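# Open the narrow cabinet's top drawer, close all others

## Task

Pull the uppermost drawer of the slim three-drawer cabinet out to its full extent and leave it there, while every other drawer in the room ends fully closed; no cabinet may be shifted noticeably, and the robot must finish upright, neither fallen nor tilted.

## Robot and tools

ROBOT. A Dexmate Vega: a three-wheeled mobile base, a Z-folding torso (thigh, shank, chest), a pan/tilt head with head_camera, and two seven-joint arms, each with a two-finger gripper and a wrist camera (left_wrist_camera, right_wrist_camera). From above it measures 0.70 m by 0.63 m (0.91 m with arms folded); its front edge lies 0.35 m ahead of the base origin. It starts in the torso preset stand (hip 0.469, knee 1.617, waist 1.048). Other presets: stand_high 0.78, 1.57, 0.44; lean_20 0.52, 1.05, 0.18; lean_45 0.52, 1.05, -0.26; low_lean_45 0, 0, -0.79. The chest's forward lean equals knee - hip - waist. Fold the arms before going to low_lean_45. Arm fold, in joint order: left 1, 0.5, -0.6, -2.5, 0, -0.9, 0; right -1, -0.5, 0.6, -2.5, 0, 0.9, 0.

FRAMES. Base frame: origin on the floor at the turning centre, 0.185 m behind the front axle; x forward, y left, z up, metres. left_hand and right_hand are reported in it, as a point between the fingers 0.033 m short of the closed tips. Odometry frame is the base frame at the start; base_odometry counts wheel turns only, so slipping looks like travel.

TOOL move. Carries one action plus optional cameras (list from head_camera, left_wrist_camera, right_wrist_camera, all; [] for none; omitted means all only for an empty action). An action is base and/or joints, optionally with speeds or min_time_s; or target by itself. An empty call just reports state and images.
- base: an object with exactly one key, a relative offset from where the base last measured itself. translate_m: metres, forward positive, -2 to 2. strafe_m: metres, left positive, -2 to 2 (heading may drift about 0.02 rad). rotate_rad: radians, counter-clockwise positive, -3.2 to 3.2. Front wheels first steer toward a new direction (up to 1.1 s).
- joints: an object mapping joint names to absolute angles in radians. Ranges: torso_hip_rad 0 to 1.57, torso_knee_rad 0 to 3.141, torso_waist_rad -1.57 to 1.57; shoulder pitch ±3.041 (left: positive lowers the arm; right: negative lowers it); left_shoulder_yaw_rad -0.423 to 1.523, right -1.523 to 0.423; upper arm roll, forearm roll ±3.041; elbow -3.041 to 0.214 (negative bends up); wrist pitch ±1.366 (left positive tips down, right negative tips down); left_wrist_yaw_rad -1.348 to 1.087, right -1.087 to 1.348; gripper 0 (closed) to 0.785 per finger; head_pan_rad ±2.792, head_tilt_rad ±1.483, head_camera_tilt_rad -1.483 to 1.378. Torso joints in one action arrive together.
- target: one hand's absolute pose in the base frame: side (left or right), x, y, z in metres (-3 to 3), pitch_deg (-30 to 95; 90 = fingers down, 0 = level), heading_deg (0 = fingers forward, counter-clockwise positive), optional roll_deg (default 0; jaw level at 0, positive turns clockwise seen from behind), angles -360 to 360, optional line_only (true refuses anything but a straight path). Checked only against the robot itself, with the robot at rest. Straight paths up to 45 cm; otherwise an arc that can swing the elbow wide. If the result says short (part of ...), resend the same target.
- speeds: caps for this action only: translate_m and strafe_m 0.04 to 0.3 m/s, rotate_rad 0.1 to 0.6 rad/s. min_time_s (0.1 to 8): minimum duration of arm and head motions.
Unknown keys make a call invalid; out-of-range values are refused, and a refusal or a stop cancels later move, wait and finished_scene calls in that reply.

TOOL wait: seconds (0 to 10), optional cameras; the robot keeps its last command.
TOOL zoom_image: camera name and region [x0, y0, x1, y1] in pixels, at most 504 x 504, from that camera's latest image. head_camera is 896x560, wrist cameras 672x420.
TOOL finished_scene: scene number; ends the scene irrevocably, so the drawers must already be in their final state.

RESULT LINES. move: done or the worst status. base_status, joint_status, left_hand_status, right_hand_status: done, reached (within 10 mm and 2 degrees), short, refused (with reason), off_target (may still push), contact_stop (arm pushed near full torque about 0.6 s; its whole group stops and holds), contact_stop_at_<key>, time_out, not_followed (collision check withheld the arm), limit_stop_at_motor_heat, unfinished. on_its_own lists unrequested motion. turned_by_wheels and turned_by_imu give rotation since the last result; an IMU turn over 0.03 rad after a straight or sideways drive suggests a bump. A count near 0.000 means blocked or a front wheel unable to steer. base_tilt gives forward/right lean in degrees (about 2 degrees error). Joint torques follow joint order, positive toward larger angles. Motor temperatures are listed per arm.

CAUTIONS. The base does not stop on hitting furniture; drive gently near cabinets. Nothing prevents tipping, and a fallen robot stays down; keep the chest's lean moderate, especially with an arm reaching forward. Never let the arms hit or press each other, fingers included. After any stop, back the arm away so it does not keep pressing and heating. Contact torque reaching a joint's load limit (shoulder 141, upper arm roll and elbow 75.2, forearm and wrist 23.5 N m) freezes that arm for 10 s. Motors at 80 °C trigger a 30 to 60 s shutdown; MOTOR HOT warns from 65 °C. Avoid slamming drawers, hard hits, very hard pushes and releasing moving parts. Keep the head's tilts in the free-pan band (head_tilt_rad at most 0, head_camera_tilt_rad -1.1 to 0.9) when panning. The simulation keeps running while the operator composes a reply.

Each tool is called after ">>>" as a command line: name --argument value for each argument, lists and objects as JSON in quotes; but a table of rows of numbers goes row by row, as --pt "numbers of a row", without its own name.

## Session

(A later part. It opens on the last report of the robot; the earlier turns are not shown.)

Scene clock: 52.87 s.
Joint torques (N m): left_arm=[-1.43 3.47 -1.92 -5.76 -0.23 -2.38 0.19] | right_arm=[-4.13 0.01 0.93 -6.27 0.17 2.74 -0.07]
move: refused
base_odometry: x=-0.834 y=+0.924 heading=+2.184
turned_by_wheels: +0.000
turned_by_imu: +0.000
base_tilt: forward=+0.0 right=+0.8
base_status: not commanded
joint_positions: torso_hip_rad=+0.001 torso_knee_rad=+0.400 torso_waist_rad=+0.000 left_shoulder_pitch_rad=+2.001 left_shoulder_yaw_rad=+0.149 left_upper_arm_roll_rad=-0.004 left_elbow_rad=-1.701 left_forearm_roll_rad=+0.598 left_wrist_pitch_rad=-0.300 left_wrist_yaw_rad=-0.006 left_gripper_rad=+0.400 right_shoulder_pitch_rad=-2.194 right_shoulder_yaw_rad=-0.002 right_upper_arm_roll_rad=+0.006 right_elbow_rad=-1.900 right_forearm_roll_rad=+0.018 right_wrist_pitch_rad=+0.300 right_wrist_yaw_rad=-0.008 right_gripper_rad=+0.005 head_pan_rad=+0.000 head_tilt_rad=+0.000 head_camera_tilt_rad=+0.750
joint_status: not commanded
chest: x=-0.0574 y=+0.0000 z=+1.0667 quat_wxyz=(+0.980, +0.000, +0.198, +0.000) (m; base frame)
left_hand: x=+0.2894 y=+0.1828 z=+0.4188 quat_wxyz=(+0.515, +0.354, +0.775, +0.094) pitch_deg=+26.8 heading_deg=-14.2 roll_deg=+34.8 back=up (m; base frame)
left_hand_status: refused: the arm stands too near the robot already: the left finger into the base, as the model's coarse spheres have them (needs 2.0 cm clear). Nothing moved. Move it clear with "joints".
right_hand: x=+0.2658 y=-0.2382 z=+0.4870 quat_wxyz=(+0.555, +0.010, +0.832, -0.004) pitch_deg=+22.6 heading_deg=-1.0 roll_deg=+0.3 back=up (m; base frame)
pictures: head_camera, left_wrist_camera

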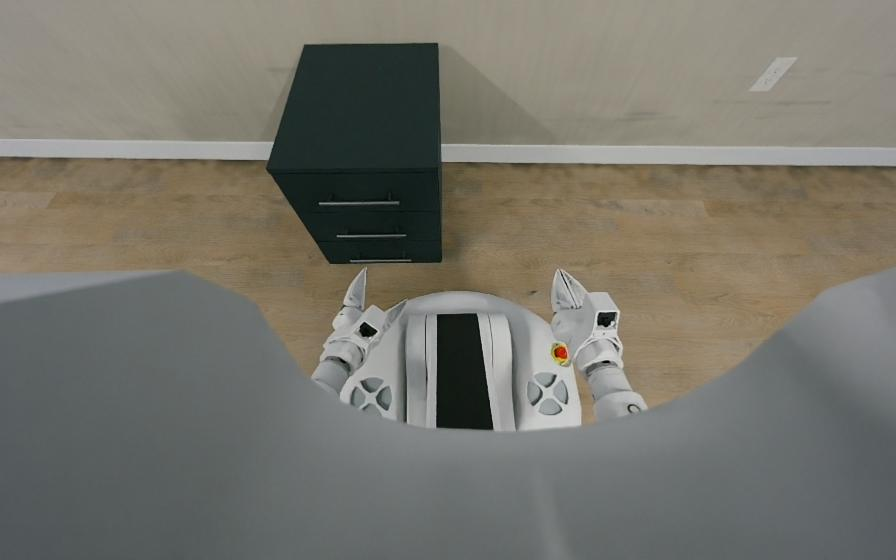

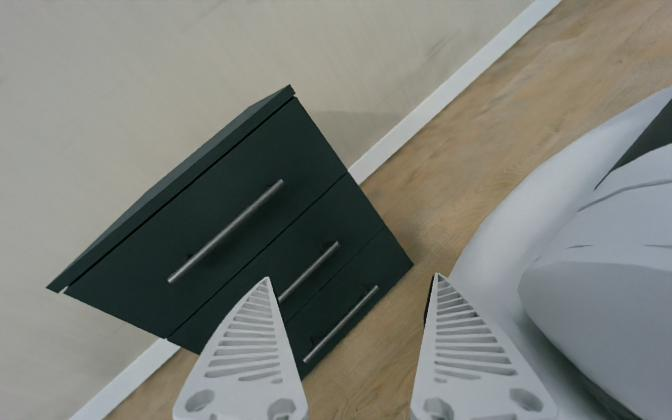

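>>> move --joints '{"left_shoulder_pitch_rad": 1.7, "left_shoulder_yaw_rad": 0.15, "left_elbow_rad": -1.7, "left_forearm_roll_rad": 0.6}'

>>> move --target '{"side": "left", "x": 0.48, "y": 0.23, "z": 0.45, "pitch_deg": 15, "heading_deg": 0, "roll_deg": 90}' --cameras '["head_camera", "left_wrist_camera"]'

Scene clock: 55.57 s.
Joint torques (N m): left_arm=[-8.89 4.3 -3.21 -6.92 -0.48 -1.85 0.31] | right_arm=[-4.54 -0.97 0.21 -6.93 0 3.05 -0.12]
move: done
base_odometry: x=-0.834 y=+0.924 heading=+2.184
turned_by_wheels: +0.000
turned_by_imu: +0.000
base_tilt: forward=+0.0 right=+0.7
base_status: not commanded
joint_positions: torso_hip_rad=+0.001 torso_knee_rad=+0.400 torso_waist_rad=+0.000 left_shoulder_pitch_rad=+1.704 left_shoulder_yaw_rad=+0.150 left_upper_arm_roll_rad=-0.004 left_elbow_rad=-1.700 left_forearm_roll_rad=+0.600 left_wrist_pitch_rad=-0.300 left_wrist_yaw_rad=-0.006 left_gripper_rad=+0.400 right_shoulder_pitch_rad=-2.194 right_shoulder_yaw_rad=-0.002 right_upper_arm_roll_rad=+0.006 right_elbow_rad=-1.900 right_forearm_roll_rad=+0.018 right_wrist_pitch_rad=+0.300 right_wrist_yaw_rad=-0.008 right_gripper_rad=+0.005 head_pan_rad=+0.000 head_tilt_rad=+0.000 head_camera_tilt_rad=+0.750
joint_status: all done
chest: x=-0.0574 y=+0.0000 z=+1.0667 quat_wxyz=(+0.980, +0.000, +0.198, +0.000) (m; base frame)
left_hand: x=+0.4635 y=+0.1828 z=+0.5480 quat_wxyz=(+0.624, +0.337, +0.690, +0.145) pitch_deg=+10.3 heading_deg=-12.9 roll_deg=+39.1 back=up (m; base frame)
right_hand: x=+0.2658 y=-0.2382 z=+0.4870 quat_wxyz=(+0.555, +0.010, +0.832, -0.004) pitch_deg=+22.6 heading_deg=-1.0 roll_deg=+0.3 back=up (m; base frame)

Scene clock: 59.63 s.
Joint torques (N m): left_arm=[-13.42 -3.05 0.24 -6.34 0.57 0.49 1.44] | right_arm=[-3.69 -0.74 0.37 -6.25 0.19 2.07 -0.06]
move: done
base_odometry: x=-0.834 y=+0.924 heading=+2.184
turned_by_wheels: +0.000
turned_by_imu: +0.000
base_tilt: forward=+0.0 right=+0.8
base_status: not commanded
joint_positions: torso_hip_rad=+0.001 torso_knee_rad=+0.400 torso_waist_rad=+0.000 left_shoulder_pitch_rad=+1.545 left_shoulder_yaw_rad=+0.163 left_upper_arm_roll_rad=+0.183 left_elbow_rad=-1.412 left_forearm_roll_rad=+1.375 left_wrist_pitch_rad=+0.150 left_wrist_yaw_rad=+0.299 left_gripper_rad=+0.400 right_shoulder_pitch_rad=-2.194 right_shoulder_yaw_rad=-0.002 right_upper_arm_roll_rad=+0.006 right_elbow_rad=-1.900 right_forearm_roll_rad=+0.018 right_wrist_pitch_rad=+0.300 right_wrist_yaw_rad=-0.008 right_gripper_rad=+0.005 head_pan_rad=+0.000 head_tilt_rad=+0.000 head_camera_tilt_rad=+0.750
joint_status: not commanded
chest: x=-0.0574 y=+0.0000 z=+1.0667 quat_wxyz=(+0.980, +0.000, +0.198, +0.000) (m; base frame)
left_hand: x=+0.4796 y=+0.2300 z=+0.4500 quat_wxyz=(+0.431, +0.560, +0.562, +0.429) pitch_deg=+15.1 heading_deg=+0.0 roll_deg=+89.7 (m; base frame)
left_hand_status: reached (straight line, planned for 2.8 s): 0 mm and 0.3 deg off.
right_hand: x=+0.2658 y=-0.2382 z=+0.4870 quat_wxyz=(+0.555, +0.010, +0.832, -0.004) pitch_deg=+22.6 heading_deg=-1.0 roll_deg=+0.3 back=up (m; base frame)
pictures: head_camera, left_wrist_camera

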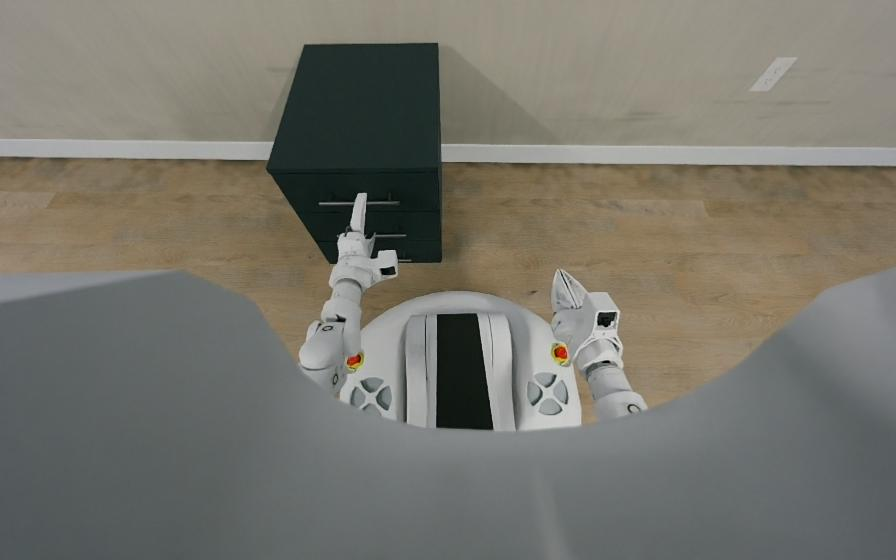

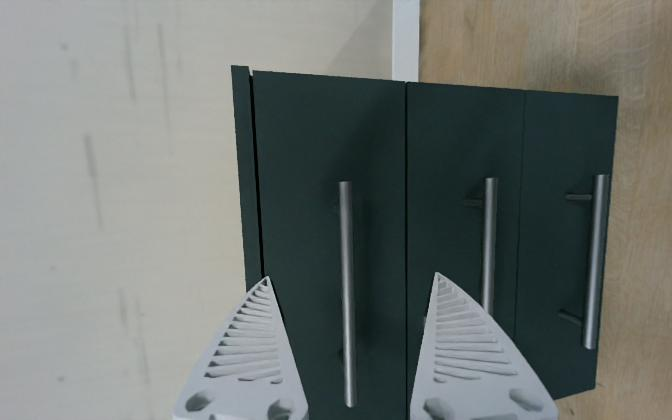

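>>> move --target '{"side": "left", "x": 0.528, "y": 0.23, "z": 0.437, "pitch_deg": 15, "heading_deg": 0, "roll_deg": 90, "line_only": true}' --cameras '["head_camera", "left_wrist_camera"]'

Scene clock: 62.80 s.
Joint torques (N m): left_arm=[-16.47 -0.88 0.9 -5.26 -0.01 -0.28 1.38] | right_arm=[-5.21 -1.05 0.39 -6.34 -0.02 2.15 -0.02]
move: done
base_odometry: x=-0.834 y=+0.924 heading=+2.184
turned_by_wheels: +0.000
turned_by_imu: +0.000
base_tilt: forward=+0.1 right=+0.7
base_status: not commanded
joint_positions: torso_hip_rad=+0.001 torso_knee_rad=+0.400 torso_waist_rad=+0.000 left_shoulder_pitch_rad=+1.380 left_shoulder_yaw_rad=+0.142 left_upper_arm_roll_rad=+0.194 left_elbow_rad=-1.218 left_forearm_roll_rad=+1.369 left_wrist_pitch_rad=+0.131 left_wrist_yaw_rad=+0.326 left_gripper_rad=+0.400 right_shoulder_pitch_rad=-2.194 right_shoulder_yaw_rad=-0.002 right_upper_arm_roll_rad=+0.006 right_elbow_rad=-1.900 right_forearm_roll_rad=+0.018 right_wrist_pitch_rad=+0.300 right_wrist_yaw_rad=-0.008 right_gripper_rad=+0.005 head_pan_rad=+0.000 head_tilt_rad=+0.000 head_camera_tilt_rad=+0.750
joint_status: not commanded
chest: x=-0.0574 y=+0.0000 z=+1.0667 quat_wxyz=(+0.980, +0.000, +0.198, +0.000) (m; base frame)
left_hand: x=+0.5269 y=+0.2302 z=+0.4369 quat_wxyz=(+0.430, +0.561, +0.561, +0.430) pitch_deg=+15.0 heading_deg=+0.0 roll_deg=-90.0 (m; base frame)
left_hand_status: reached (straight line, planned for 1.0 s): 1 mm and 0.0 deg off.
right_hand: x=+0.2658 y=-0.2382 z=+0.4870 quat_wxyz=(+0.555, +0.010, +0.832, -0.004) pitch_deg=+22.6 heading_deg=-1.0 roll_deg=+0.3 back=up (m; base frame)
pictures: head_camera, left_wrist_camera

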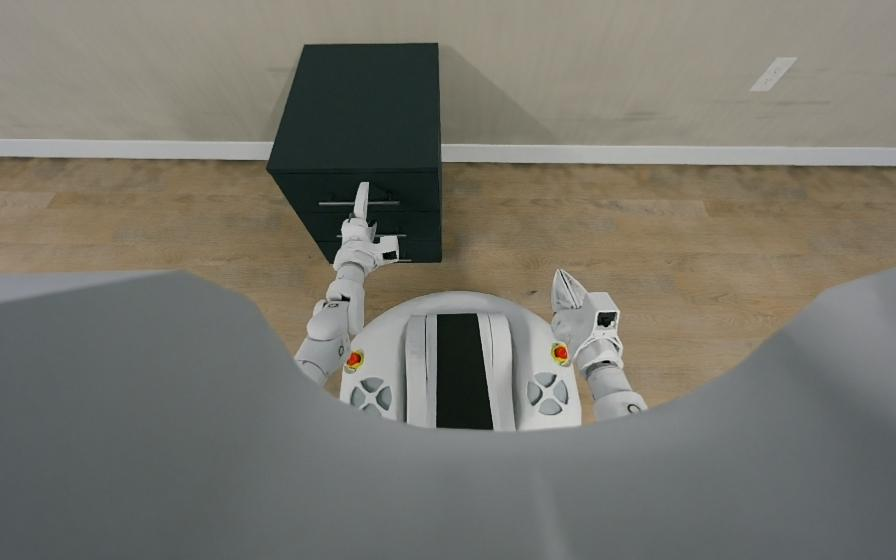

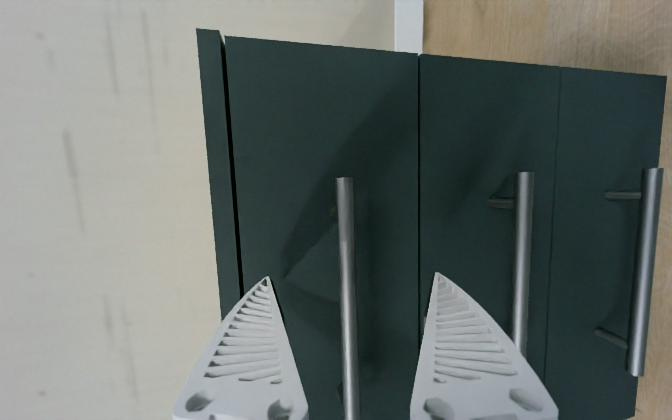

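>>> move --target '{"side": "left", "x": 0.548, "y": 0.23, "z": 0.431, "pitch_deg": 15, "heading_deg": 0, "roll_deg": 90, "line_only": true}' --cameras '["head_camera", "left_wrist_camera"]'

>>> zoom_image --camera "head_camera" --region '[260, 130, 460, 280]'

Scene clock: 65.13 s.
Joint torques (N m): left_arm=[-32.51 -2.27 -1.06 -9.57 -0.08 0.05 0.73] | right_arm=[-4.2 -1.11 0.69 -6.42 0.04 2.81 -0.02]
move: done
base_odometry: x=-0.834 y=+0.924 heading=+2.184
turned_by_wheels: +0.000
turned_by_imu: +0.000
base_tilt: forward=+0.1 right=+0.7
base_status: not commanded
joint_positions: torso_hip_rad=+0.001 torso_knee_rad=+0.400 torso_waist_rad=+0.000 left_shoulder_pitch_rad=+1.302 left_shoulder_yaw_rad=+0.131 left_upper_arm_roll_rad=+0.199 left_elbow_rad=-1.113 left_forearm_roll_rad=+1.364 left_wrist_pitch_rad=+0.119 left_wrist_yaw_rad=+0.351 left_gripper_rad=+0.400 right_shoulder_pitch_rad=-2.194 right_shoulder_yaw_rad=-0.002 right_upper_arm_roll_rad=+0.006 right_elbow_rad=-1.900 right_forearm_roll_rad=+0.018 right_wrist_pitch_rad=+0.300 right_wrist_yaw_rad=-0.008 right_gripper_rad=+0.005 head_pan_rad=+0.000 head_tilt_rad=+0.000 head_camera_tilt_rad=+0.750
joint_status: not commanded
chest: x=-0.0575 y=+0.0000 z=+1.0667 quat_wxyz=(+0.980, +0.000, +0.198, +0.000) (m; base frame)
left_hand: x=+0.5467 y=+0.2302 z=+0.4306 quat_wxyz=(+0.430, +0.561, +0.561, +0.430) pitch_deg=+15.1 heading_deg=+0.0 roll_deg=-90.0 (m; base frame)
left_hand_status: reached (straight line, planned for 0.7 s): 1 mm and 0.1 deg off.
right_hand: x=+0.2658 y=-0.2382 z=+0.4870 quat_wxyz=(+0.555, +0.010, +0.832, -0.004) pitch_deg=+22.5 heading_deg=-1.0 roll_deg=+0.3 back=up (m; base frame)
pictures: head_camera, left_wrist_camera

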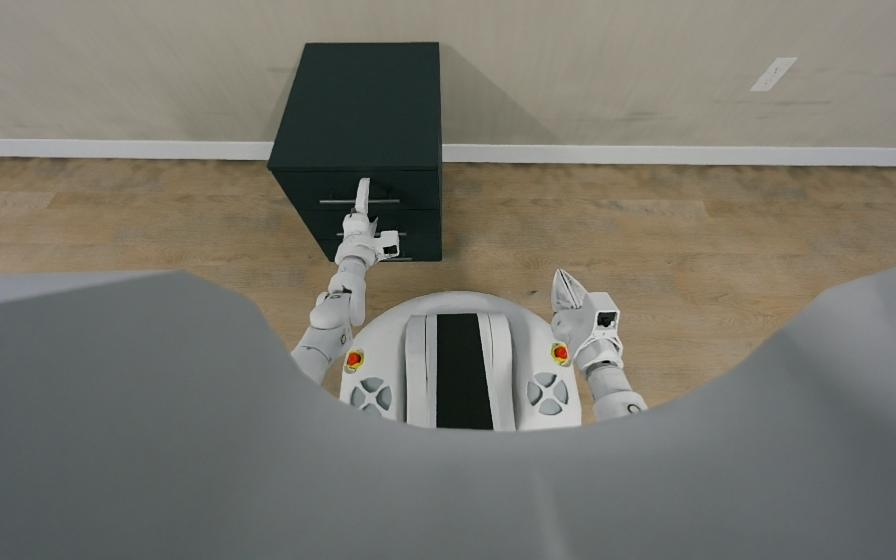

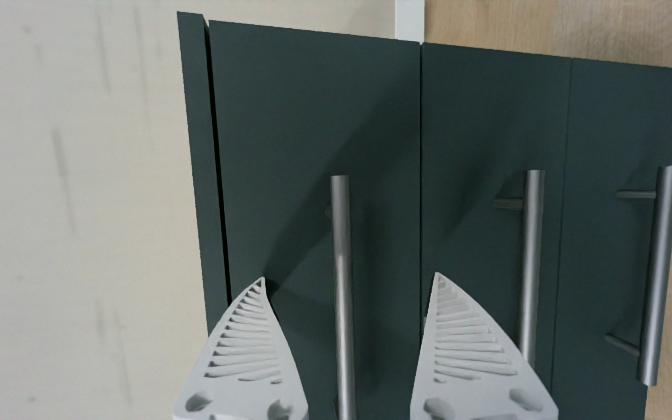

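Scaled by 2.520 from the camera's 896x560 image, which has a finer 960x600 frame.

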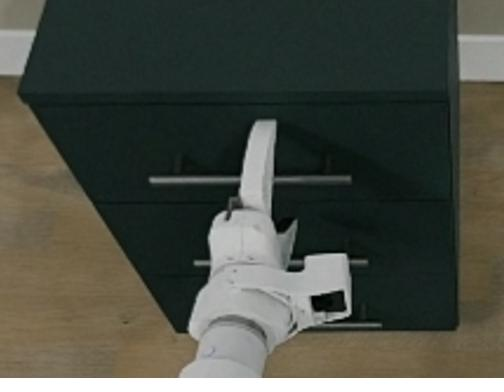

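>>> move --target '{"side": "left", "x": 0.543, "y": 0.23, "z": 0.431, "pitch_deg": 15, "heading_deg": 0, "roll_deg": 90, "line_only": true}'

>>> move --joints '{"left_gripper_rad": 0.0}' --cameras '["head_camera", "left_wrist_camera"]'

Scene clock: 66.23 s.
Joint torques (N m): left_arm=[-7.94 3.01 -5.49 -6.38 0.52 0.22 1.01] | right_arm=[-4.1 -0.53 0.57 -8.58 0.03 2.4 0]
move: done
base_odometry: x=-0.834 y=+0.924 heading=+2.184
turned_by_wheels: +0.000
turned_by_imu: +0.000
base_tilt: forward=+0.0 right=+0.7
base_status: not commanded
joint_positions: torso_hip_rad=+0.001 torso_knee_rad=+0.400 torso_waist_rad=+0.000 left_shoulder_pitch_rad=+1.310 left_shoulder_yaw_rad=+0.132 left_upper_arm_roll_rad=+0.199 left_elbow_rad=-1.123 left_forearm_roll_rad=+1.365 left_wrist_pitch_rad=+0.120 left_wrist_yaw_rad=+0.351 left_gripper_rad=+0.400 right_shoulder_pitch_rad=-2.194 right_shoulder_yaw_rad=-0.002 right_upper_arm_roll_rad=+0.006 right_elbow_rad=-1.900 right_forearm_roll_rad=+0.018 right_wrist_pitch_rad=+0.300 right_wrist_yaw_rad=-0.008 right_gripper_rad=+0.005 head_pan_rad=+0.000 head_tilt_rad=+0.000 head_camera_tilt_rad=+0.750
joint_status: not commanded
chest: x=-0.0575 y=+0.0000 z=+1.0667 quat_wxyz=(+0.980, +0.000, +0.198, +0.000) (m; base frame)
left_hand: x=+0.5441 y=+0.2298 z=+0.4309 quat_wxyz=(+0.430, +0.561, +0.561, +0.430) pitch_deg=+15.0 heading_deg=+0.0 roll_deg=+90.0 (m; base frame)
left_hand_status: reached (straight line, planned for 0.2 s): 1 mm and 0.0 deg off.
right_hand: x=+0.2658 y=-0.2382 z=+0.4870 quat_wxyz=(+0.555, +0.010, +0.832, -0.004) pitch_deg=+22.5 heading_deg=-1.0 roll_deg=+0.3 back=up (m; base frame)

Scene clock: 67.20 s.
Joint torques (N m): left_arm=[3.07 3.02 -4.57 -2.51 0.25 -0.51 -0.07] | right_arm=[-4 -1.29 0.53 -6.46 0.04 3 0.04]
move: done
base_odometry: x=-0.834 y=+0.924 heading=+2.184
turned_by_wheels: +0.000
turned_by_imu: +0.000
base_tilt: forward=+0.1 right=+0.7
base_status: not commanded
joint_positions: torso_hip_rad=+0.001 torso_knee_rad=+0.400 torso_waist_rad=+0.000 left_shoulder_pitch_rad=+1.313 left_shoulder_yaw_rad=+0.132 left_upper_arm_roll_rad=+0.199 left_elbow_rad=-1.127 left_forearm_roll_rad=+1.365 left_wrist_pitch_rad=+0.120 left_wrist_yaw_rad=+0.351 left_gripper_rad=+0.000 right_shoulder_pitch_rad=-2.194 right_shoulder_yaw_rad=-0.002 right_upper_arm_roll_rad=+0.006 right_elbow_rad=-1.900 right_forearm_roll_rad=+0.018 right_wrist_pitch_rad=+0.300 right_wrist_yaw_rad=-0.008 right_gripper_rad=+0.005 head_pan_rad=+0.000 head_tilt_rad=+0.000 head_camera_tilt_rad=+0.750
joint_status: all done
chest: x=-0.0575 y=+0.0000 z=+1.0667 quat_wxyz=(+0.980, +0.000, +0.198, +0.000) (m; base frame)
left_hand: x=+0.5435 y=+0.2298 z=+0.4316 quat_wxyz=(+0.431, +0.561, +0.561, +0.431) pitch_deg=+14.9 heading_deg=+0.0 roll_deg=+90.0 (m; base frame)
right_hand: x=+0.2658 y=-0.2382 z=+0.4870 quat_wxyz=(+0.555, +0.010, +0.832, -0.004) pitch_deg=+22.5 heading_deg=-1.0 roll_deg=+0.3 back=up (m; base frame)
pictures: head_camera, left_wrist_camera

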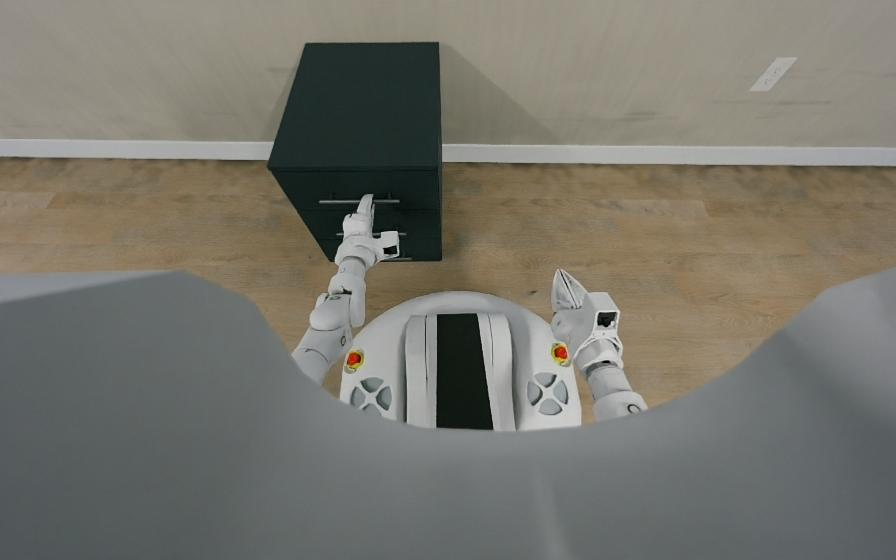

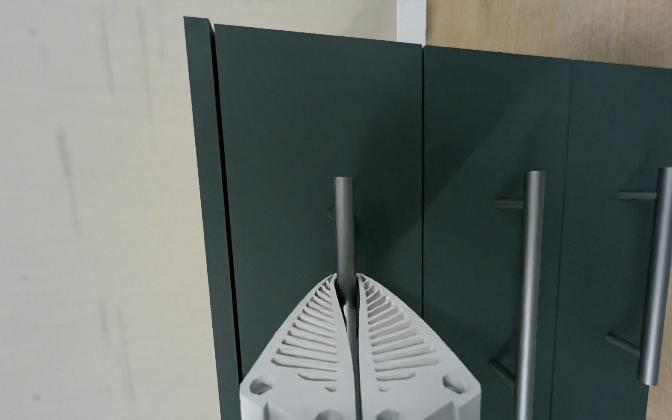

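>>> move --base '{"translate_m": -0.06}' --speeds '{"translate_m": 0.05}' --cameras '["head_camera", "left_wrist_camera"]'

Scene clock: 69.17 s.
Joint torques (N m): left_arm=[-3.72 3.09 -3.34 -1.3 0.25 -0.1 -0.38] | right_arm=[-5.08 -0.77 0.38 -6.69 0.11 2.91 0.08]
move: done
base_odometry: x=-0.799 y=+0.875 heading=+2.183
turned_by_wheels: +0.000
turned_by_imu: +0.000
base_tilt: forward=+0.0 right=+0.8
base_status: done
joint_positions: torso_hip_rad=+0.001 torso_knee_rad=+0.400 torso_waist_rad=+0.000 left_shoulder_pitch_rad=+1.314 left_shoulder_yaw_rad=+0.132 left_upper_arm_roll_rad=+0.199 left_elbow_rad=-1.127 left_forearm_roll_rad=+1.365 left_wrist_pitch_rad=+0.120 left_wrist_yaw_rad=+0.351 left_gripper_rad=+0.000 right_shoulder_pitch_rad=-2.194 right_shoulder_yaw_rad=-0.002 right_upper_arm_roll_rad=+0.006 right_elbow_rad=-1.900 right_forearm_roll_rad=+0.018 right_wrist_pitch_rad=+0.300 right_wrist_yaw_rad=-0.008 right_gripper_rad=+0.005 head_pan_rad=+0.000 head_tilt_rad=+0.000 head_camera_tilt_rad=+0.750
joint_status: not commanded
chest: x=-0.0575 y=+0.0000 z=+1.0667 quat_wxyz=(+0.980, +0.000, +0.198, +0.000) (m; base frame)
left_hand: x=+0.5433 y=+0.2299 z=+0.4315 quat_wxyz=(+0.431, +0.561, +0.561, +0.431) pitch_deg=+14.9 heading_deg=+0.0 roll_deg=+90.0 (m; base frame)
right_hand: x=+0.2658 y=-0.2382 z=+0.4870 quat_wxyz=(+0.555, +0.010, +0.832, -0.004) pitch_deg=+22.5 heading_deg=-1.0 roll_deg=+0.3 back=up (m; base frame)
pictures: head_camera, left_wrist_camera

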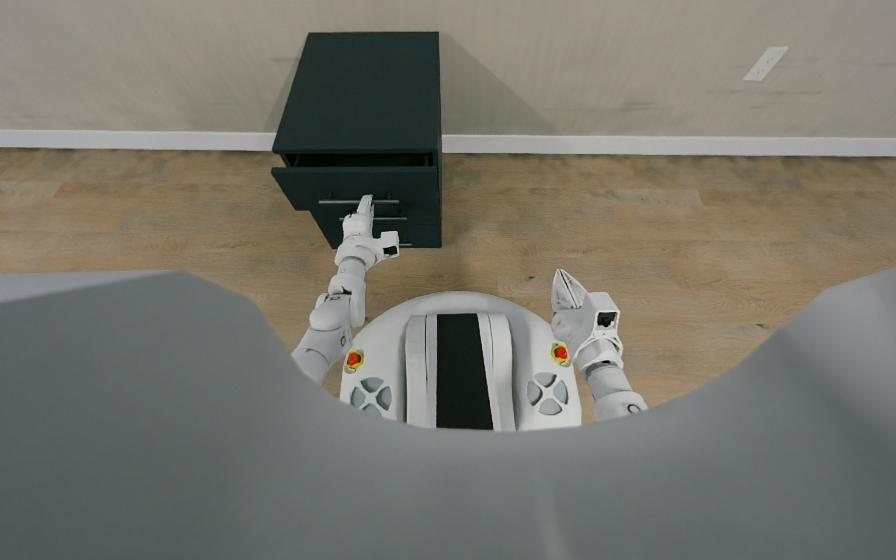

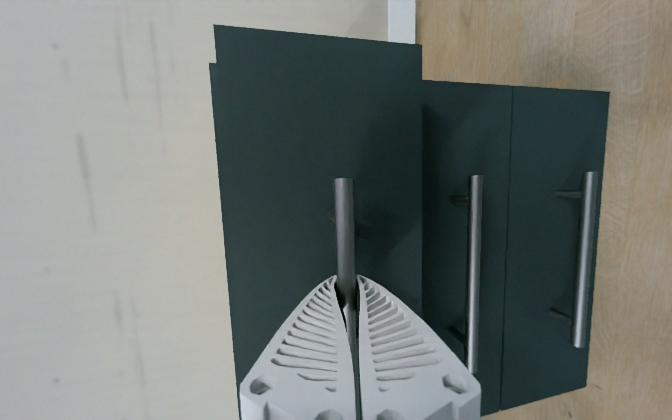

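>>> move --base '{"translate_m": -0.2}' --speeds '{"translate_m": 0.08}' --cameras '["head_camera", "left_wrist_camera"]'

Scene clock: 72.63 s.
Joint torques (N m): left_arm=[-2.96 -1.4 0.14 -3.1 0.49 -2.76 -0.43] | right_arm=[-4.7 -0.63 0.6 -7.13 0.14 2.61 0.06]
move: done
base_odometry: x=-0.684 y=+0.711 heading=+2.183
turned_by_wheels: -0.001
turned_by_imu: +0.000
base_tilt: forward=+0.0 right=+0.8
base_status: done
joint_positions: torso_hip_rad=+0.001 torso_knee_rad=+0.400 torso_waist_rad=+0.000 left_shoulder_pitch_rad=+1.314 left_shoulder_yaw_rad=+0.132 left_upper_arm_roll_rad=+0.198 left_elbow_rad=-1.127 left_forearm_roll_rad=+1.365 left_wrist_pitch_rad=+0.121 left_wrist_yaw_rad=+0.351 left_gripper_rad=+0.000 right_shoulder_pitch_rad=-2.194 right_shoulder_yaw_rad=-0.002 right_upper_arm_roll_rad=+0.006 right_elbow_rad=-1.900 right_forearm_roll_rad=+0.018 right_wrist_pitch_rad=+0.300 right_wrist_yaw_rad=-0.008 right_gripper_rad=+0.005 head_pan_rad=+0.000 head_tilt_rad=+0.000 head_camera_tilt_rad=+0.750
joint_status: not commanded
chest: x=-0.0575 y=+0.0000 z=+1.0667 quat_wxyz=(+0.980, +0.000, +0.198, +0.000) (m; base frame)
left_hand: x=+0.5433 y=+0.2303 z=+0.4315 quat_wxyz=(+0.431, +0.561, +0.561, +0.431) pitch_deg=+14.9 heading_deg=+0.0 roll_deg=-90.0 (m; base frame)
right_hand: x=+0.2658 y=-0.2382 z=+0.4870 quat_wxyz=(+0.555, +0.010, +0.832, -0.004) pitch_deg=+22.5 heading_deg=-1.0 roll_deg=+0.3 back=up (m; base frame)
pictures: head_camera, left_wrist_camera

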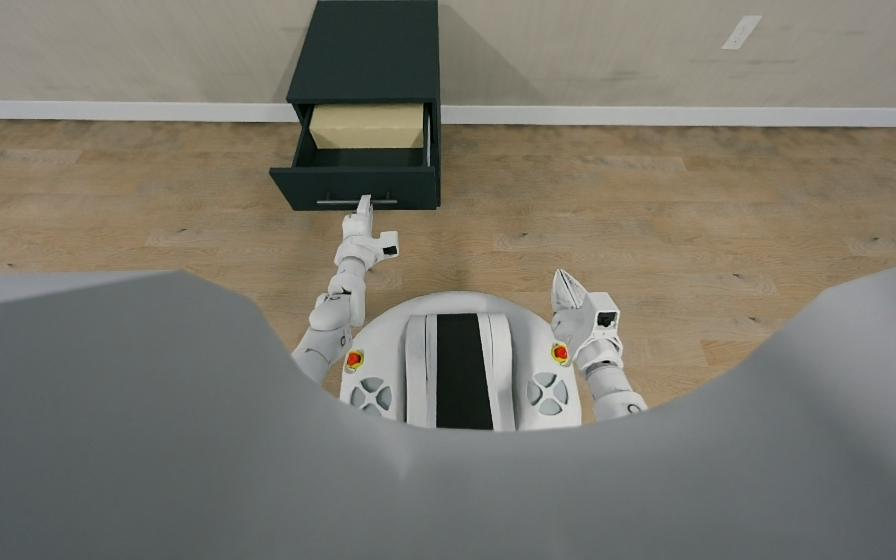

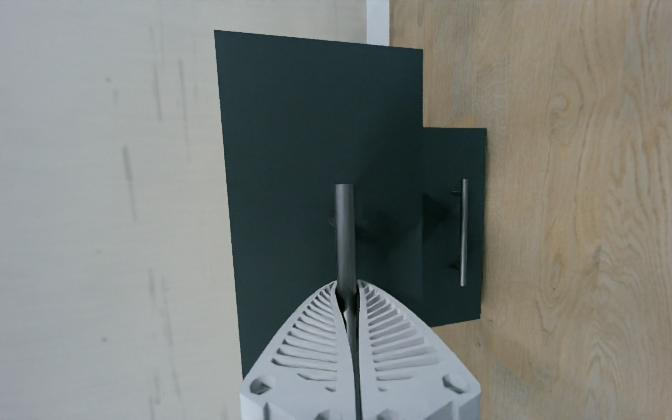

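>>> move --base '{"translate_m": -0.12}' --speeds '{"translate_m": 0.06}' --cameras '["head_camera", "left_wrist_camera"]'

Scene clock: 75.43 s.
Joint torques (N m): left_arm=[-4 -0.25 1.68 -1.1 0.53 -1.97 -0.73] | right_arm=[-4.51 -0.94 0.71 -7.18 -0.04 2.88 0.13]
move: done
base_odometry: x=-0.616 y=+0.613 heading=+2.182
turned_by_wheels: -0.001
turned_by_imu: -0.001
base_tilt: forward=+0.0 right=+0.8
base_status: done
joint_positions: torso_hip_rad=+0.001 torso_knee_rad=+0.400 torso_waist_rad=+0.000 left_shoulder_pitch_rad=+1.314 left_shoulder_yaw_rad=+0.132 left_upper_arm_roll_rad=+0.198 left_elbow_rad=-1.127 left_forearm_roll_rad=+1.365 left_wrist_pitch_rad=+0.121 left_wrist_yaw_rad=+0.351 left_gripper_rad=+0.000 right_shoulder_pitch_rad=-2.194 right_shoulder_yaw_rad=-0.002 right_upper_arm_roll_rad=+0.006 right_elbow_rad=-1.900 right_forearm_roll_rad=+0.018 right_wrist_pitch_rad=+0.300 right_wrist_yaw_rad=-0.008 right_gripper_rad=+0.005 head_pan_rad=+0.000 head_tilt_rad=+0.000 head_camera_tilt_rad=+0.750
joint_status: not commanded
chest: x=-0.0575 y=+0.0000 z=+1.0667 quat_wxyz=(+0.980, +0.000, +0.198, +0.000) (m; base frame)
left_hand: x=+0.5433 y=+0.2304 z=+0.4316 quat_wxyz=(+0.431, +0.561, +0.561, +0.431) pitch_deg=+14.9 heading_deg=+0.0 roll_deg=-90.0 (m; base frame)
right_hand: x=+0.2658 y=-0.2382 z=+0.4870 quat_wxyz=(+0.555, +0.010, +0.832, -0.004) pitch_deg=+22.5 heading_deg=-1.0 roll_deg=+0.3 back=up (m; base frame)
pictures: head_camera, left_wrist_camera

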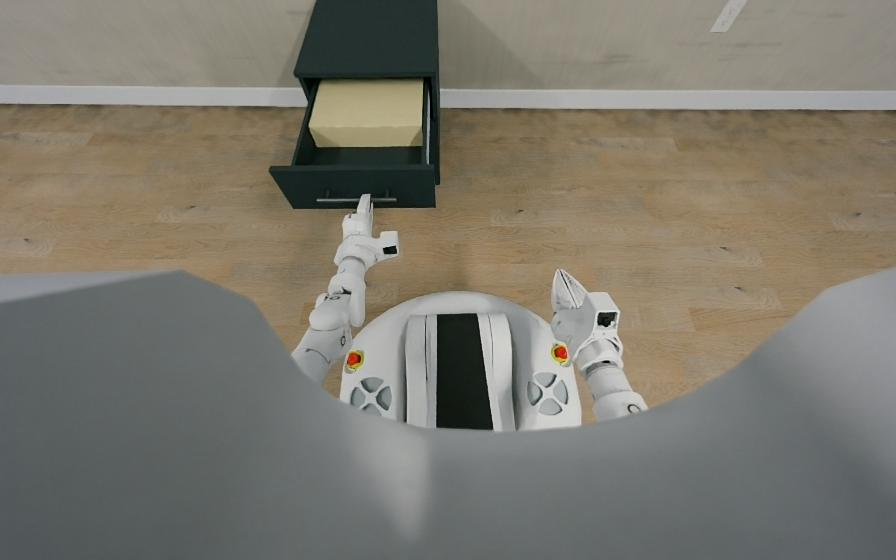

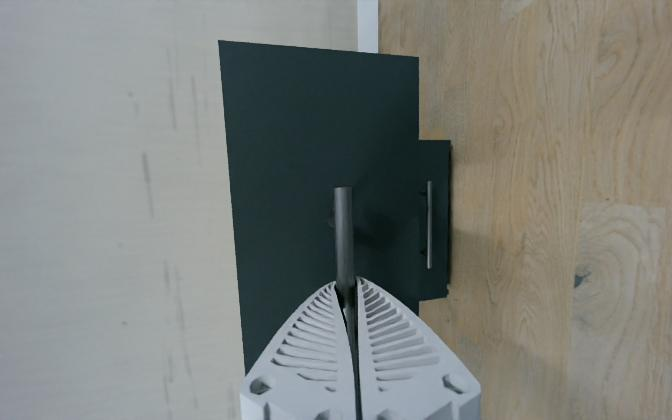

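>>> move --base '{"translate_m": -0.05}' --speeds '{"translate_m": 0.04}' --cameras '["head_camera", "left_wrist_camera"]'

Scene clock: 77.77 s.
Joint torques (N m): left_arm=[-6.68 0.63 0.4 -6.12 0.18 -0.93 0.81] | right_arm=[-4.2 -1.27 0.59 -7.26 0.25 2.67 -0.25]
move: done
base_odometry: x=-0.587 y=+0.572 heading=+2.181
turned_by_wheels: -0.001
turned_by_imu: -0.001
base_tilt: forward=+0.0 right=+0.8
base_status: done
joint_positions: torso_hip_rad=+0.001 torso_knee_rad=+0.400 torso_waist_rad=+0.000 left_shoulder_pitch_rad=+1.314 left_shoulder_yaw_rad=+0.132 left_upper_arm_roll_rad=+0.198 left_elbow_rad=-1.127 left_forearm_roll_rad=+1.365 left_wrist_pitch_rad=+0.120 left_wrist_yaw_rad=+0.351 left_gripper_rad=+0.000 right_shoulder_pitch_rad=-2.194 right_shoulder_yaw_rad=-0.002 right_upper_arm_roll_rad=+0.006 right_elbow_rad=-1.900 right_forearm_roll_rad=+0.018 right_wrist_pitch_rad=+0.300 right_wrist_yaw_rad=-0.008 right_gripper_rad=+0.005 head_pan_rad=+0.000 head_tilt_rad=+0.000 head_camera_tilt_rad=+0.750
joint_status: not commanded
chest: x=-0.0575 y=+0.0000 z=+1.0667 quat_wxyz=(+0.980, +0.000, +0.198, +0.000) (m; base frame)
left_hand: x=+0.5431 y=+0.2302 z=+0.4310 quat_wxyz=(+0.430, +0.561, +0.561, +0.431) pitch_deg=+15.0 heading_deg=+0.0 roll_deg=-90.0 (m; base frame)
right_hand: x=+0.2658 y=-0.2382 z=+0.4870 quat_wxyz=(+0.555, +0.010, +0.832, -0.004) pitch_deg=+22.5 heading_deg=-1.0 roll_deg=+0.3 back=up (m; base frame)
pictures: head_camera, left_wrist_camera

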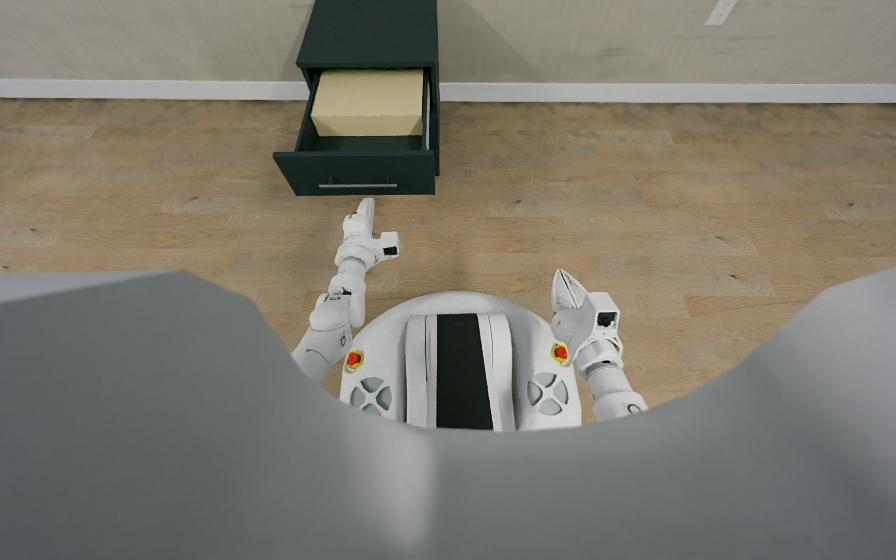

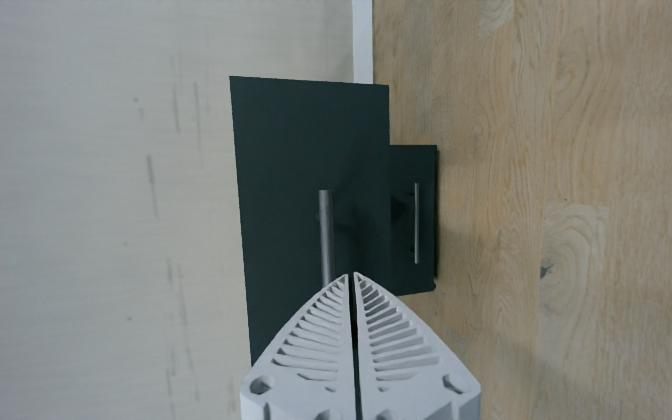

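>>> move --joints '{"left_gripper_rad": 0.35}'

>>> move --base '{"translate_m": 0.05}' --speeds '{"translate_m": 0.05}' --cameras '["head_camera", "left_wrist_camera"]'

Scene clock: 79.50 s.
Joint torques (N m): left_arm=[-7.6 -0.63 0.3 -5.19 0.03 -0.63 0.88] | right_arm=[-4.34 -1.21 0.6 -5.56 0.15 2.16 -0.07]
move: done
base_odometry: x=-0.587 y=+0.572 heading=+2.181
turned_by_wheels: +0.000
turned_by_imu: +0.000
base_tilt: forward=+0.0 right=+0.7
base_status: not commanded
joint_positions: torso_hip_rad=+0.001 torso_knee_rad=+0.400 torso_waist_rad=+0.000 left_shoulder_pitch_rad=+1.314 left_shoulder_yaw_rad=+0.132 left_upper_arm_roll_rad=+0.198 left_elbow_rad=-1.127 left_forearm_roll_rad=+1.365 left_wrist_pitch_rad=+0.120 left_wrist_yaw_rad=+0.351 left_gripper_rad=+0.350 right_shoulder_pitch_rad=-2.194 right_shoulder_yaw_rad=-0.002 right_upper_arm_roll_rad=+0.006 right_elbow_rad=-1.900 right_forearm_roll_rad=+0.018 right_wrist_pitch_rad=+0.300 right_wrist_yaw_rad=-0.008 right_gripper_rad=+0.005 head_pan_rad=+0.000 head_tilt_rad=+0.000 head_camera_tilt_rad=+0.750
joint_status: all done
chest: x=-0.0575 y=+0.0000 z=+1.0667 quat_wxyz=(+0.980, +0.000, +0.198, +0.000) (m; base frame)
left_hand: x=+0.5431 y=+0.2302 z=+0.4310 quat_wxyz=(+0.430, +0.561, +0.561, +0.431) pitch_deg=+15.0 heading_deg=+0.0 roll_deg=-90.0 (m; base frame)
right_hand: x=+0.2658 y=-0.2382 z=+0.4870 quat_wxyz=(+0.555, +0.010, +0.832, -0.004) pitch_deg=+22.5 heading_deg=-1.0 roll_deg=+0.3 back=up (m; base frame)

Scene clock: 81.13 s.
Joint torques (N m): left_arm=[-6.89 -2.09 0.01 -6.29 0.04 -0.16 0.93] | right_arm=[-4.72 -1.11 -0.12 -6.71 0.04 2.53 0.01]
move: done
base_odometry: x=-0.616 y=+0.613 heading=+2.180
turned_by_wheels: +0.000
turned_by_imu: +0.000
base_tilt: forward=+0.0 right=+0.7
base_status: done
joint_positions: torso_hip_rad=+0.001 torso_knee_rad=+0.400 torso_waist_rad=+0.000 left_shoulder_pitch_rad=+1.314 left_shoulder_yaw_rad=+0.132 left_upper_arm_roll_rad=+0.199 left_elbow_rad=-1.127 left_forearm_roll_rad=+1.365 left_wrist_pitch_rad=+0.120 left_wrist_yaw_rad=+0.351 left_gripper_rad=+0.350 right_shoulder_pitch_rad=-2.194 right_shoulder_yaw_rad=-0.002 right_upper_arm_roll_rad=+0.006 right_elbow_rad=-1.900 right_forearm_roll_rad=+0.018 right_wrist_pitch_rad=+0.300 right_wrist_yaw_rad=-0.008 right_gripper_rad=+0.005 head_pan_rad=+0.000 head_tilt_rad=+0.000 head_camera_tilt_rad=+0.750
joint_status: not commanded
chest: x=-0.0574 y=+0.0000 z=+1.0667 quat_wxyz=(+0.980, +0.000, +0.198, +0.000) (m; base frame)
left_hand: x=+0.5430 y=+0.2302 z=+0.4309 quat_wxyz=(+0.430, +0.561, +0.561, +0.430) pitch_deg=+15.0 heading_deg=+0.0 roll_deg=-90.0 (m; base frame)
right_hand: x=+0.2658 y=-0.2382 z=+0.4870 quat_wxyz=(+0.555, +0.010, +0.832, -0.004) pitch_deg=+22.6 heading_deg=-1.0 roll_deg=+0.3 back=up (m; base frame)
pictures: head_camera, left_wrist_camera

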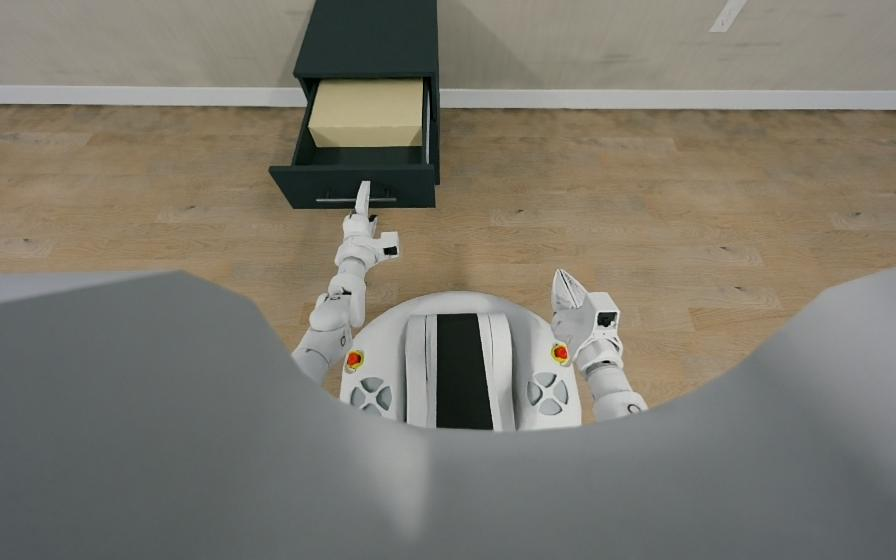

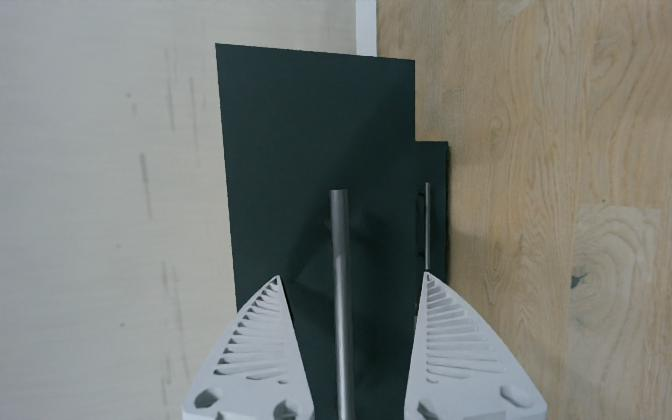

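>>> move --base '{"translate_m": 0.012}' --speeds '{"translate_m": 0.04}'

>>> move --joints '{"left_gripper_rad": 0.0}' --cameras '["head_camera", "left_wrist_camera"]'

>>> move --base '{"translate_m": -0.03}' --speeds '{"translate_m": 0.04}' --cameras '["head_camera", "left_wrist_camera"]'

Scene clock: 82.57 s.
Joint torques (N m): left_arm=[-11.72 -1.31 0.3 -6.38 0.33 -0.34 0.96] | right_arm=[-4.61 -1.16 0.62 -6.75 0.13 2.49 -0.08]
move: done
base_odometry: x=-0.623 y=+0.623 heading=+2.180
turned_by_wheels: +0.000
turned_by_imu: +0.000
base_tilt: forward=+0.0 right=+0.8
base_status: done
joint_positions: torso_hip_rad=+0.001 torso_knee_rad=+0.400 torso_waist_rad=+0.000 left_shoulder_pitch_rad=+1.314 left_shoulder_yaw_rad=+0.132 left_upper_arm_roll_rad=+0.199 left_elbow_rad=-1.127 left_forearm_roll_rad=+1.365 left_wrist_pitch_rad=+0.120 left_wrist_yaw_rad=+0.351 left_gripper_rad=+0.350 right_shoulder_pitch_rad=-2.194 right_shoulder_yaw_rad=-0.002 right_upper_arm_roll_rad=+0.006 right_elbow_rad=-1.900 right_forearm_roll_rad=+0.018 right_wrist_pitch_rad=+0.300 right_wrist_yaw_rad=-0.008 right_gripper_rad=+0.005 head_pan_rad=+0.000 head_tilt_rad=+0.000 head_camera_tilt_rad=+0.750
joint_status: not commanded
chest: x=-0.0574 y=+0.0000 z=+1.0667 quat_wxyz=(+0.980, +0.000, +0.198, +0.000) (m; base frame)
left_hand: x=+0.5429 y=+0.2302 z=+0.4308 quat_wxyz=(+0.430, +0.561, +0.561, +0.430) pitch_deg=+15.0 heading_deg=+0.0 roll_deg=-90.0 (m; base frame)
right_hand: x=+0.2658 y=-0.2382 z=+0.4870 quat_wxyz=(+0.555, +0.010, +0.832, -0.004) pitch_deg=+22.6 heading_deg=-1.0 roll_deg=+0.3 back=up (m; base frame)

Scene clock: 83.47 s.
Joint torques (N m): left_arm=[-9.72 -0.75 -0.42 -3.25 0.07 0 -0.15] | right_arm=[-5.23 0.06 0.51 -6.35 0.03 3.2 -0.15]
move: done
base_odometry: x=-0.623 y=+0.623 heading=+2.180
turned_by_wheels: +0.000
turned_by_imu: +0.000
base_tilt: forward=+0.0 right=+0.8
base_status: not commanded
joint_positions: torso_hip_rad=+0.001 torso_knee_rad=+0.400 torso_waist_rad=+0.000 left_shoulder_pitch_rad=+1.314 left_shoulder_yaw_rad=+0.132 left_upper_arm_roll_rad=+0.199 left_elbow_rad=-1.127 left_forearm_roll_rad=+1.365 left_wrist_pitch_rad=+0.120 left_wrist_yaw_rad=+0.351 left_gripper_rad=+0.000 right_shoulder_pitch_rad=-2.194 right_shoulder_yaw_rad=-0.002 right_upper_arm_roll_rad=+0.006 right_elbow_rad=-1.900 right_forearm_roll_rad=+0.018 right_wrist_pitch_rad=+0.300 right_wrist_yaw_rad=-0.008 right_gripper_rad=+0.005 head_pan_rad=+0.000 head_tilt_rad=+0.000 head_camera_tilt_rad=+0.750
joint_status: all done
chest: x=-0.0575 y=+0.0000 z=+1.0667 quat_wxyz=(+0.980, +0.000, +0.198, +0.000) (m; base frame)
left_hand: x=+0.5431 y=+0.2301 z=+0.4312 quat_wxyz=(+0.431, +0.561, +0.561, +0.431) pitch_deg=+15.0 heading_deg=+0.0 roll_deg=-90.0 (m; base frame)
right_hand: x=+0.2658 y=-0.2382 z=+0.4870 quat_wxyz=(+0.555, +0.010, +0.832, -0.004) pitch_deg=+22.6 heading_deg=-1.0 roll_deg=+0.3 back=up (m; base frame)
pictures: head_camera, left_wrist_camera

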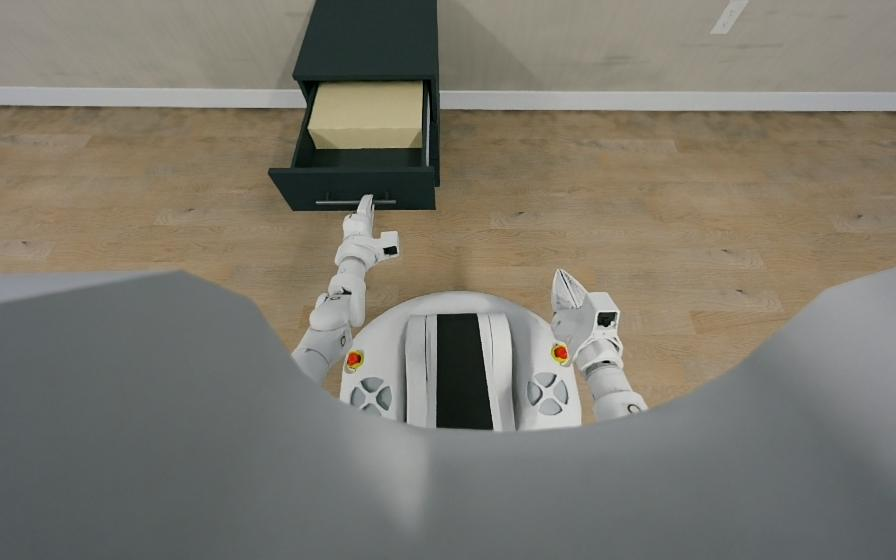

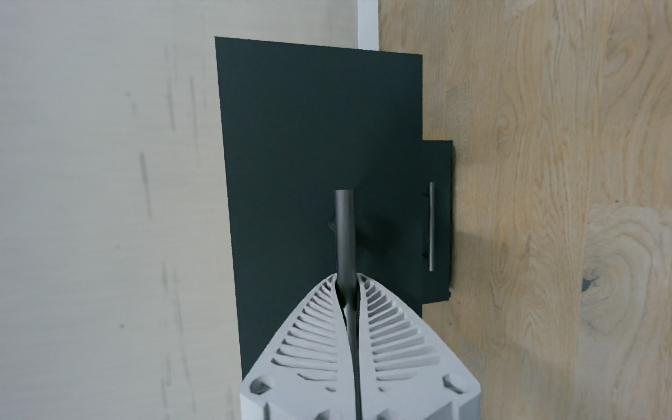

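Scene clock: 84.97 s.
Joint torques (N m): left_arm=[0.28 -0.12 0.54 0.86 -0.26 0.14 -2.01] | right_arm=[-4.09 -1.47 0.21 -7 0.19 2.74 0.07]
move: done
base_odometry: x=-0.606 y=+0.598 heading=+2.180
turned_by_wheels: -0.001
turned_by_imu: -0.001
base_tilt: forward=+0.1 right=+0.8
base_status: done
joint_positions: torso_hip_rad=+0.001 torso_knee_rad=+0.400 torso_waist_rad=+0.000 left_shoulder_pitch_rad=+1.314 left_shoulder_yaw_rad=+0.132 left_upper_arm_roll_rad=+0.199 left_elbow_rad=-1.127 left_forearm_roll_rad=+1.365 left_wrist_pitch_rad=+0.120 left_wrist_yaw_rad=+0.352 left_gripper_rad=+0.000 right_shoulder_pitch_rad=-2.194 right_shoulder_yaw_rad=-0.002 right_upper_arm_roll_rad=+0.006 right_elbow_rad=-1.900 right_forearm_roll_rad=+0.018 right_wrist_pitch_rad=+0.300 right_wrist_yaw_rad=-0.008 right_gripper_rad=+0.005 head_pan_rad=+0.000 head_tilt_rad=+0.000 head_camera_tilt_rad=+0.750
joint_status: not commanded
chest: x=-0.0576 y=+0.0000 z=+1.0667 quat_wxyz=(+0.980, +0.000, +0.198, +0.000) (m; base frame)
left_hand: x=+0.5435 y=+0.2301 z=+0.4320 quat_wxyz=(+0.431, +0.561, +0.561, +0.431) pitch_deg=+14.9 heading_deg=+0.0 roll_deg=-90.0 (m; base frame)
right_hand: x=+0.2658 y=-0.2382 z=+0.4871 quat_wxyz=(+0.555, +0.010, +0.832, -0.004) pitch_deg=+22.5 heading_deg=-1.0 roll_deg=+0.3 back=up (m; base frame)
pictures: head_camera, left_wrist_camera

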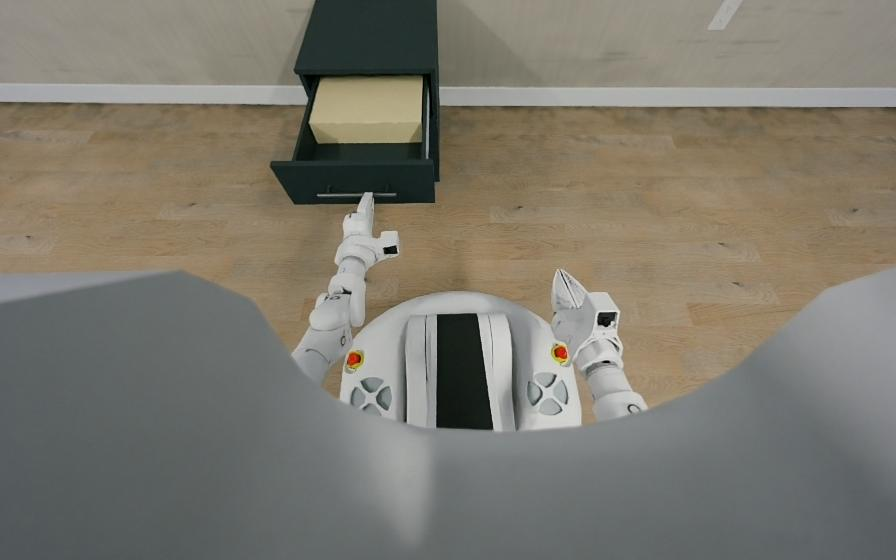

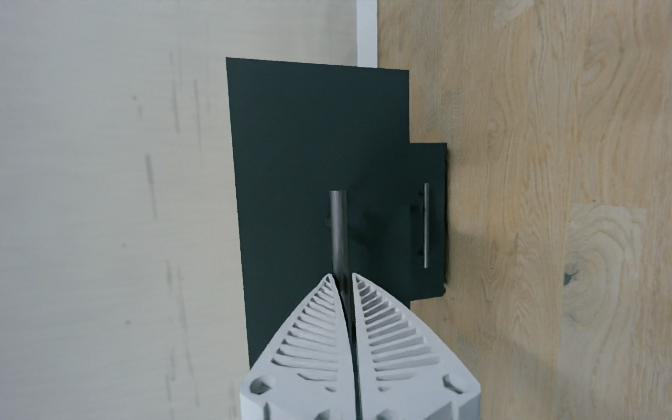

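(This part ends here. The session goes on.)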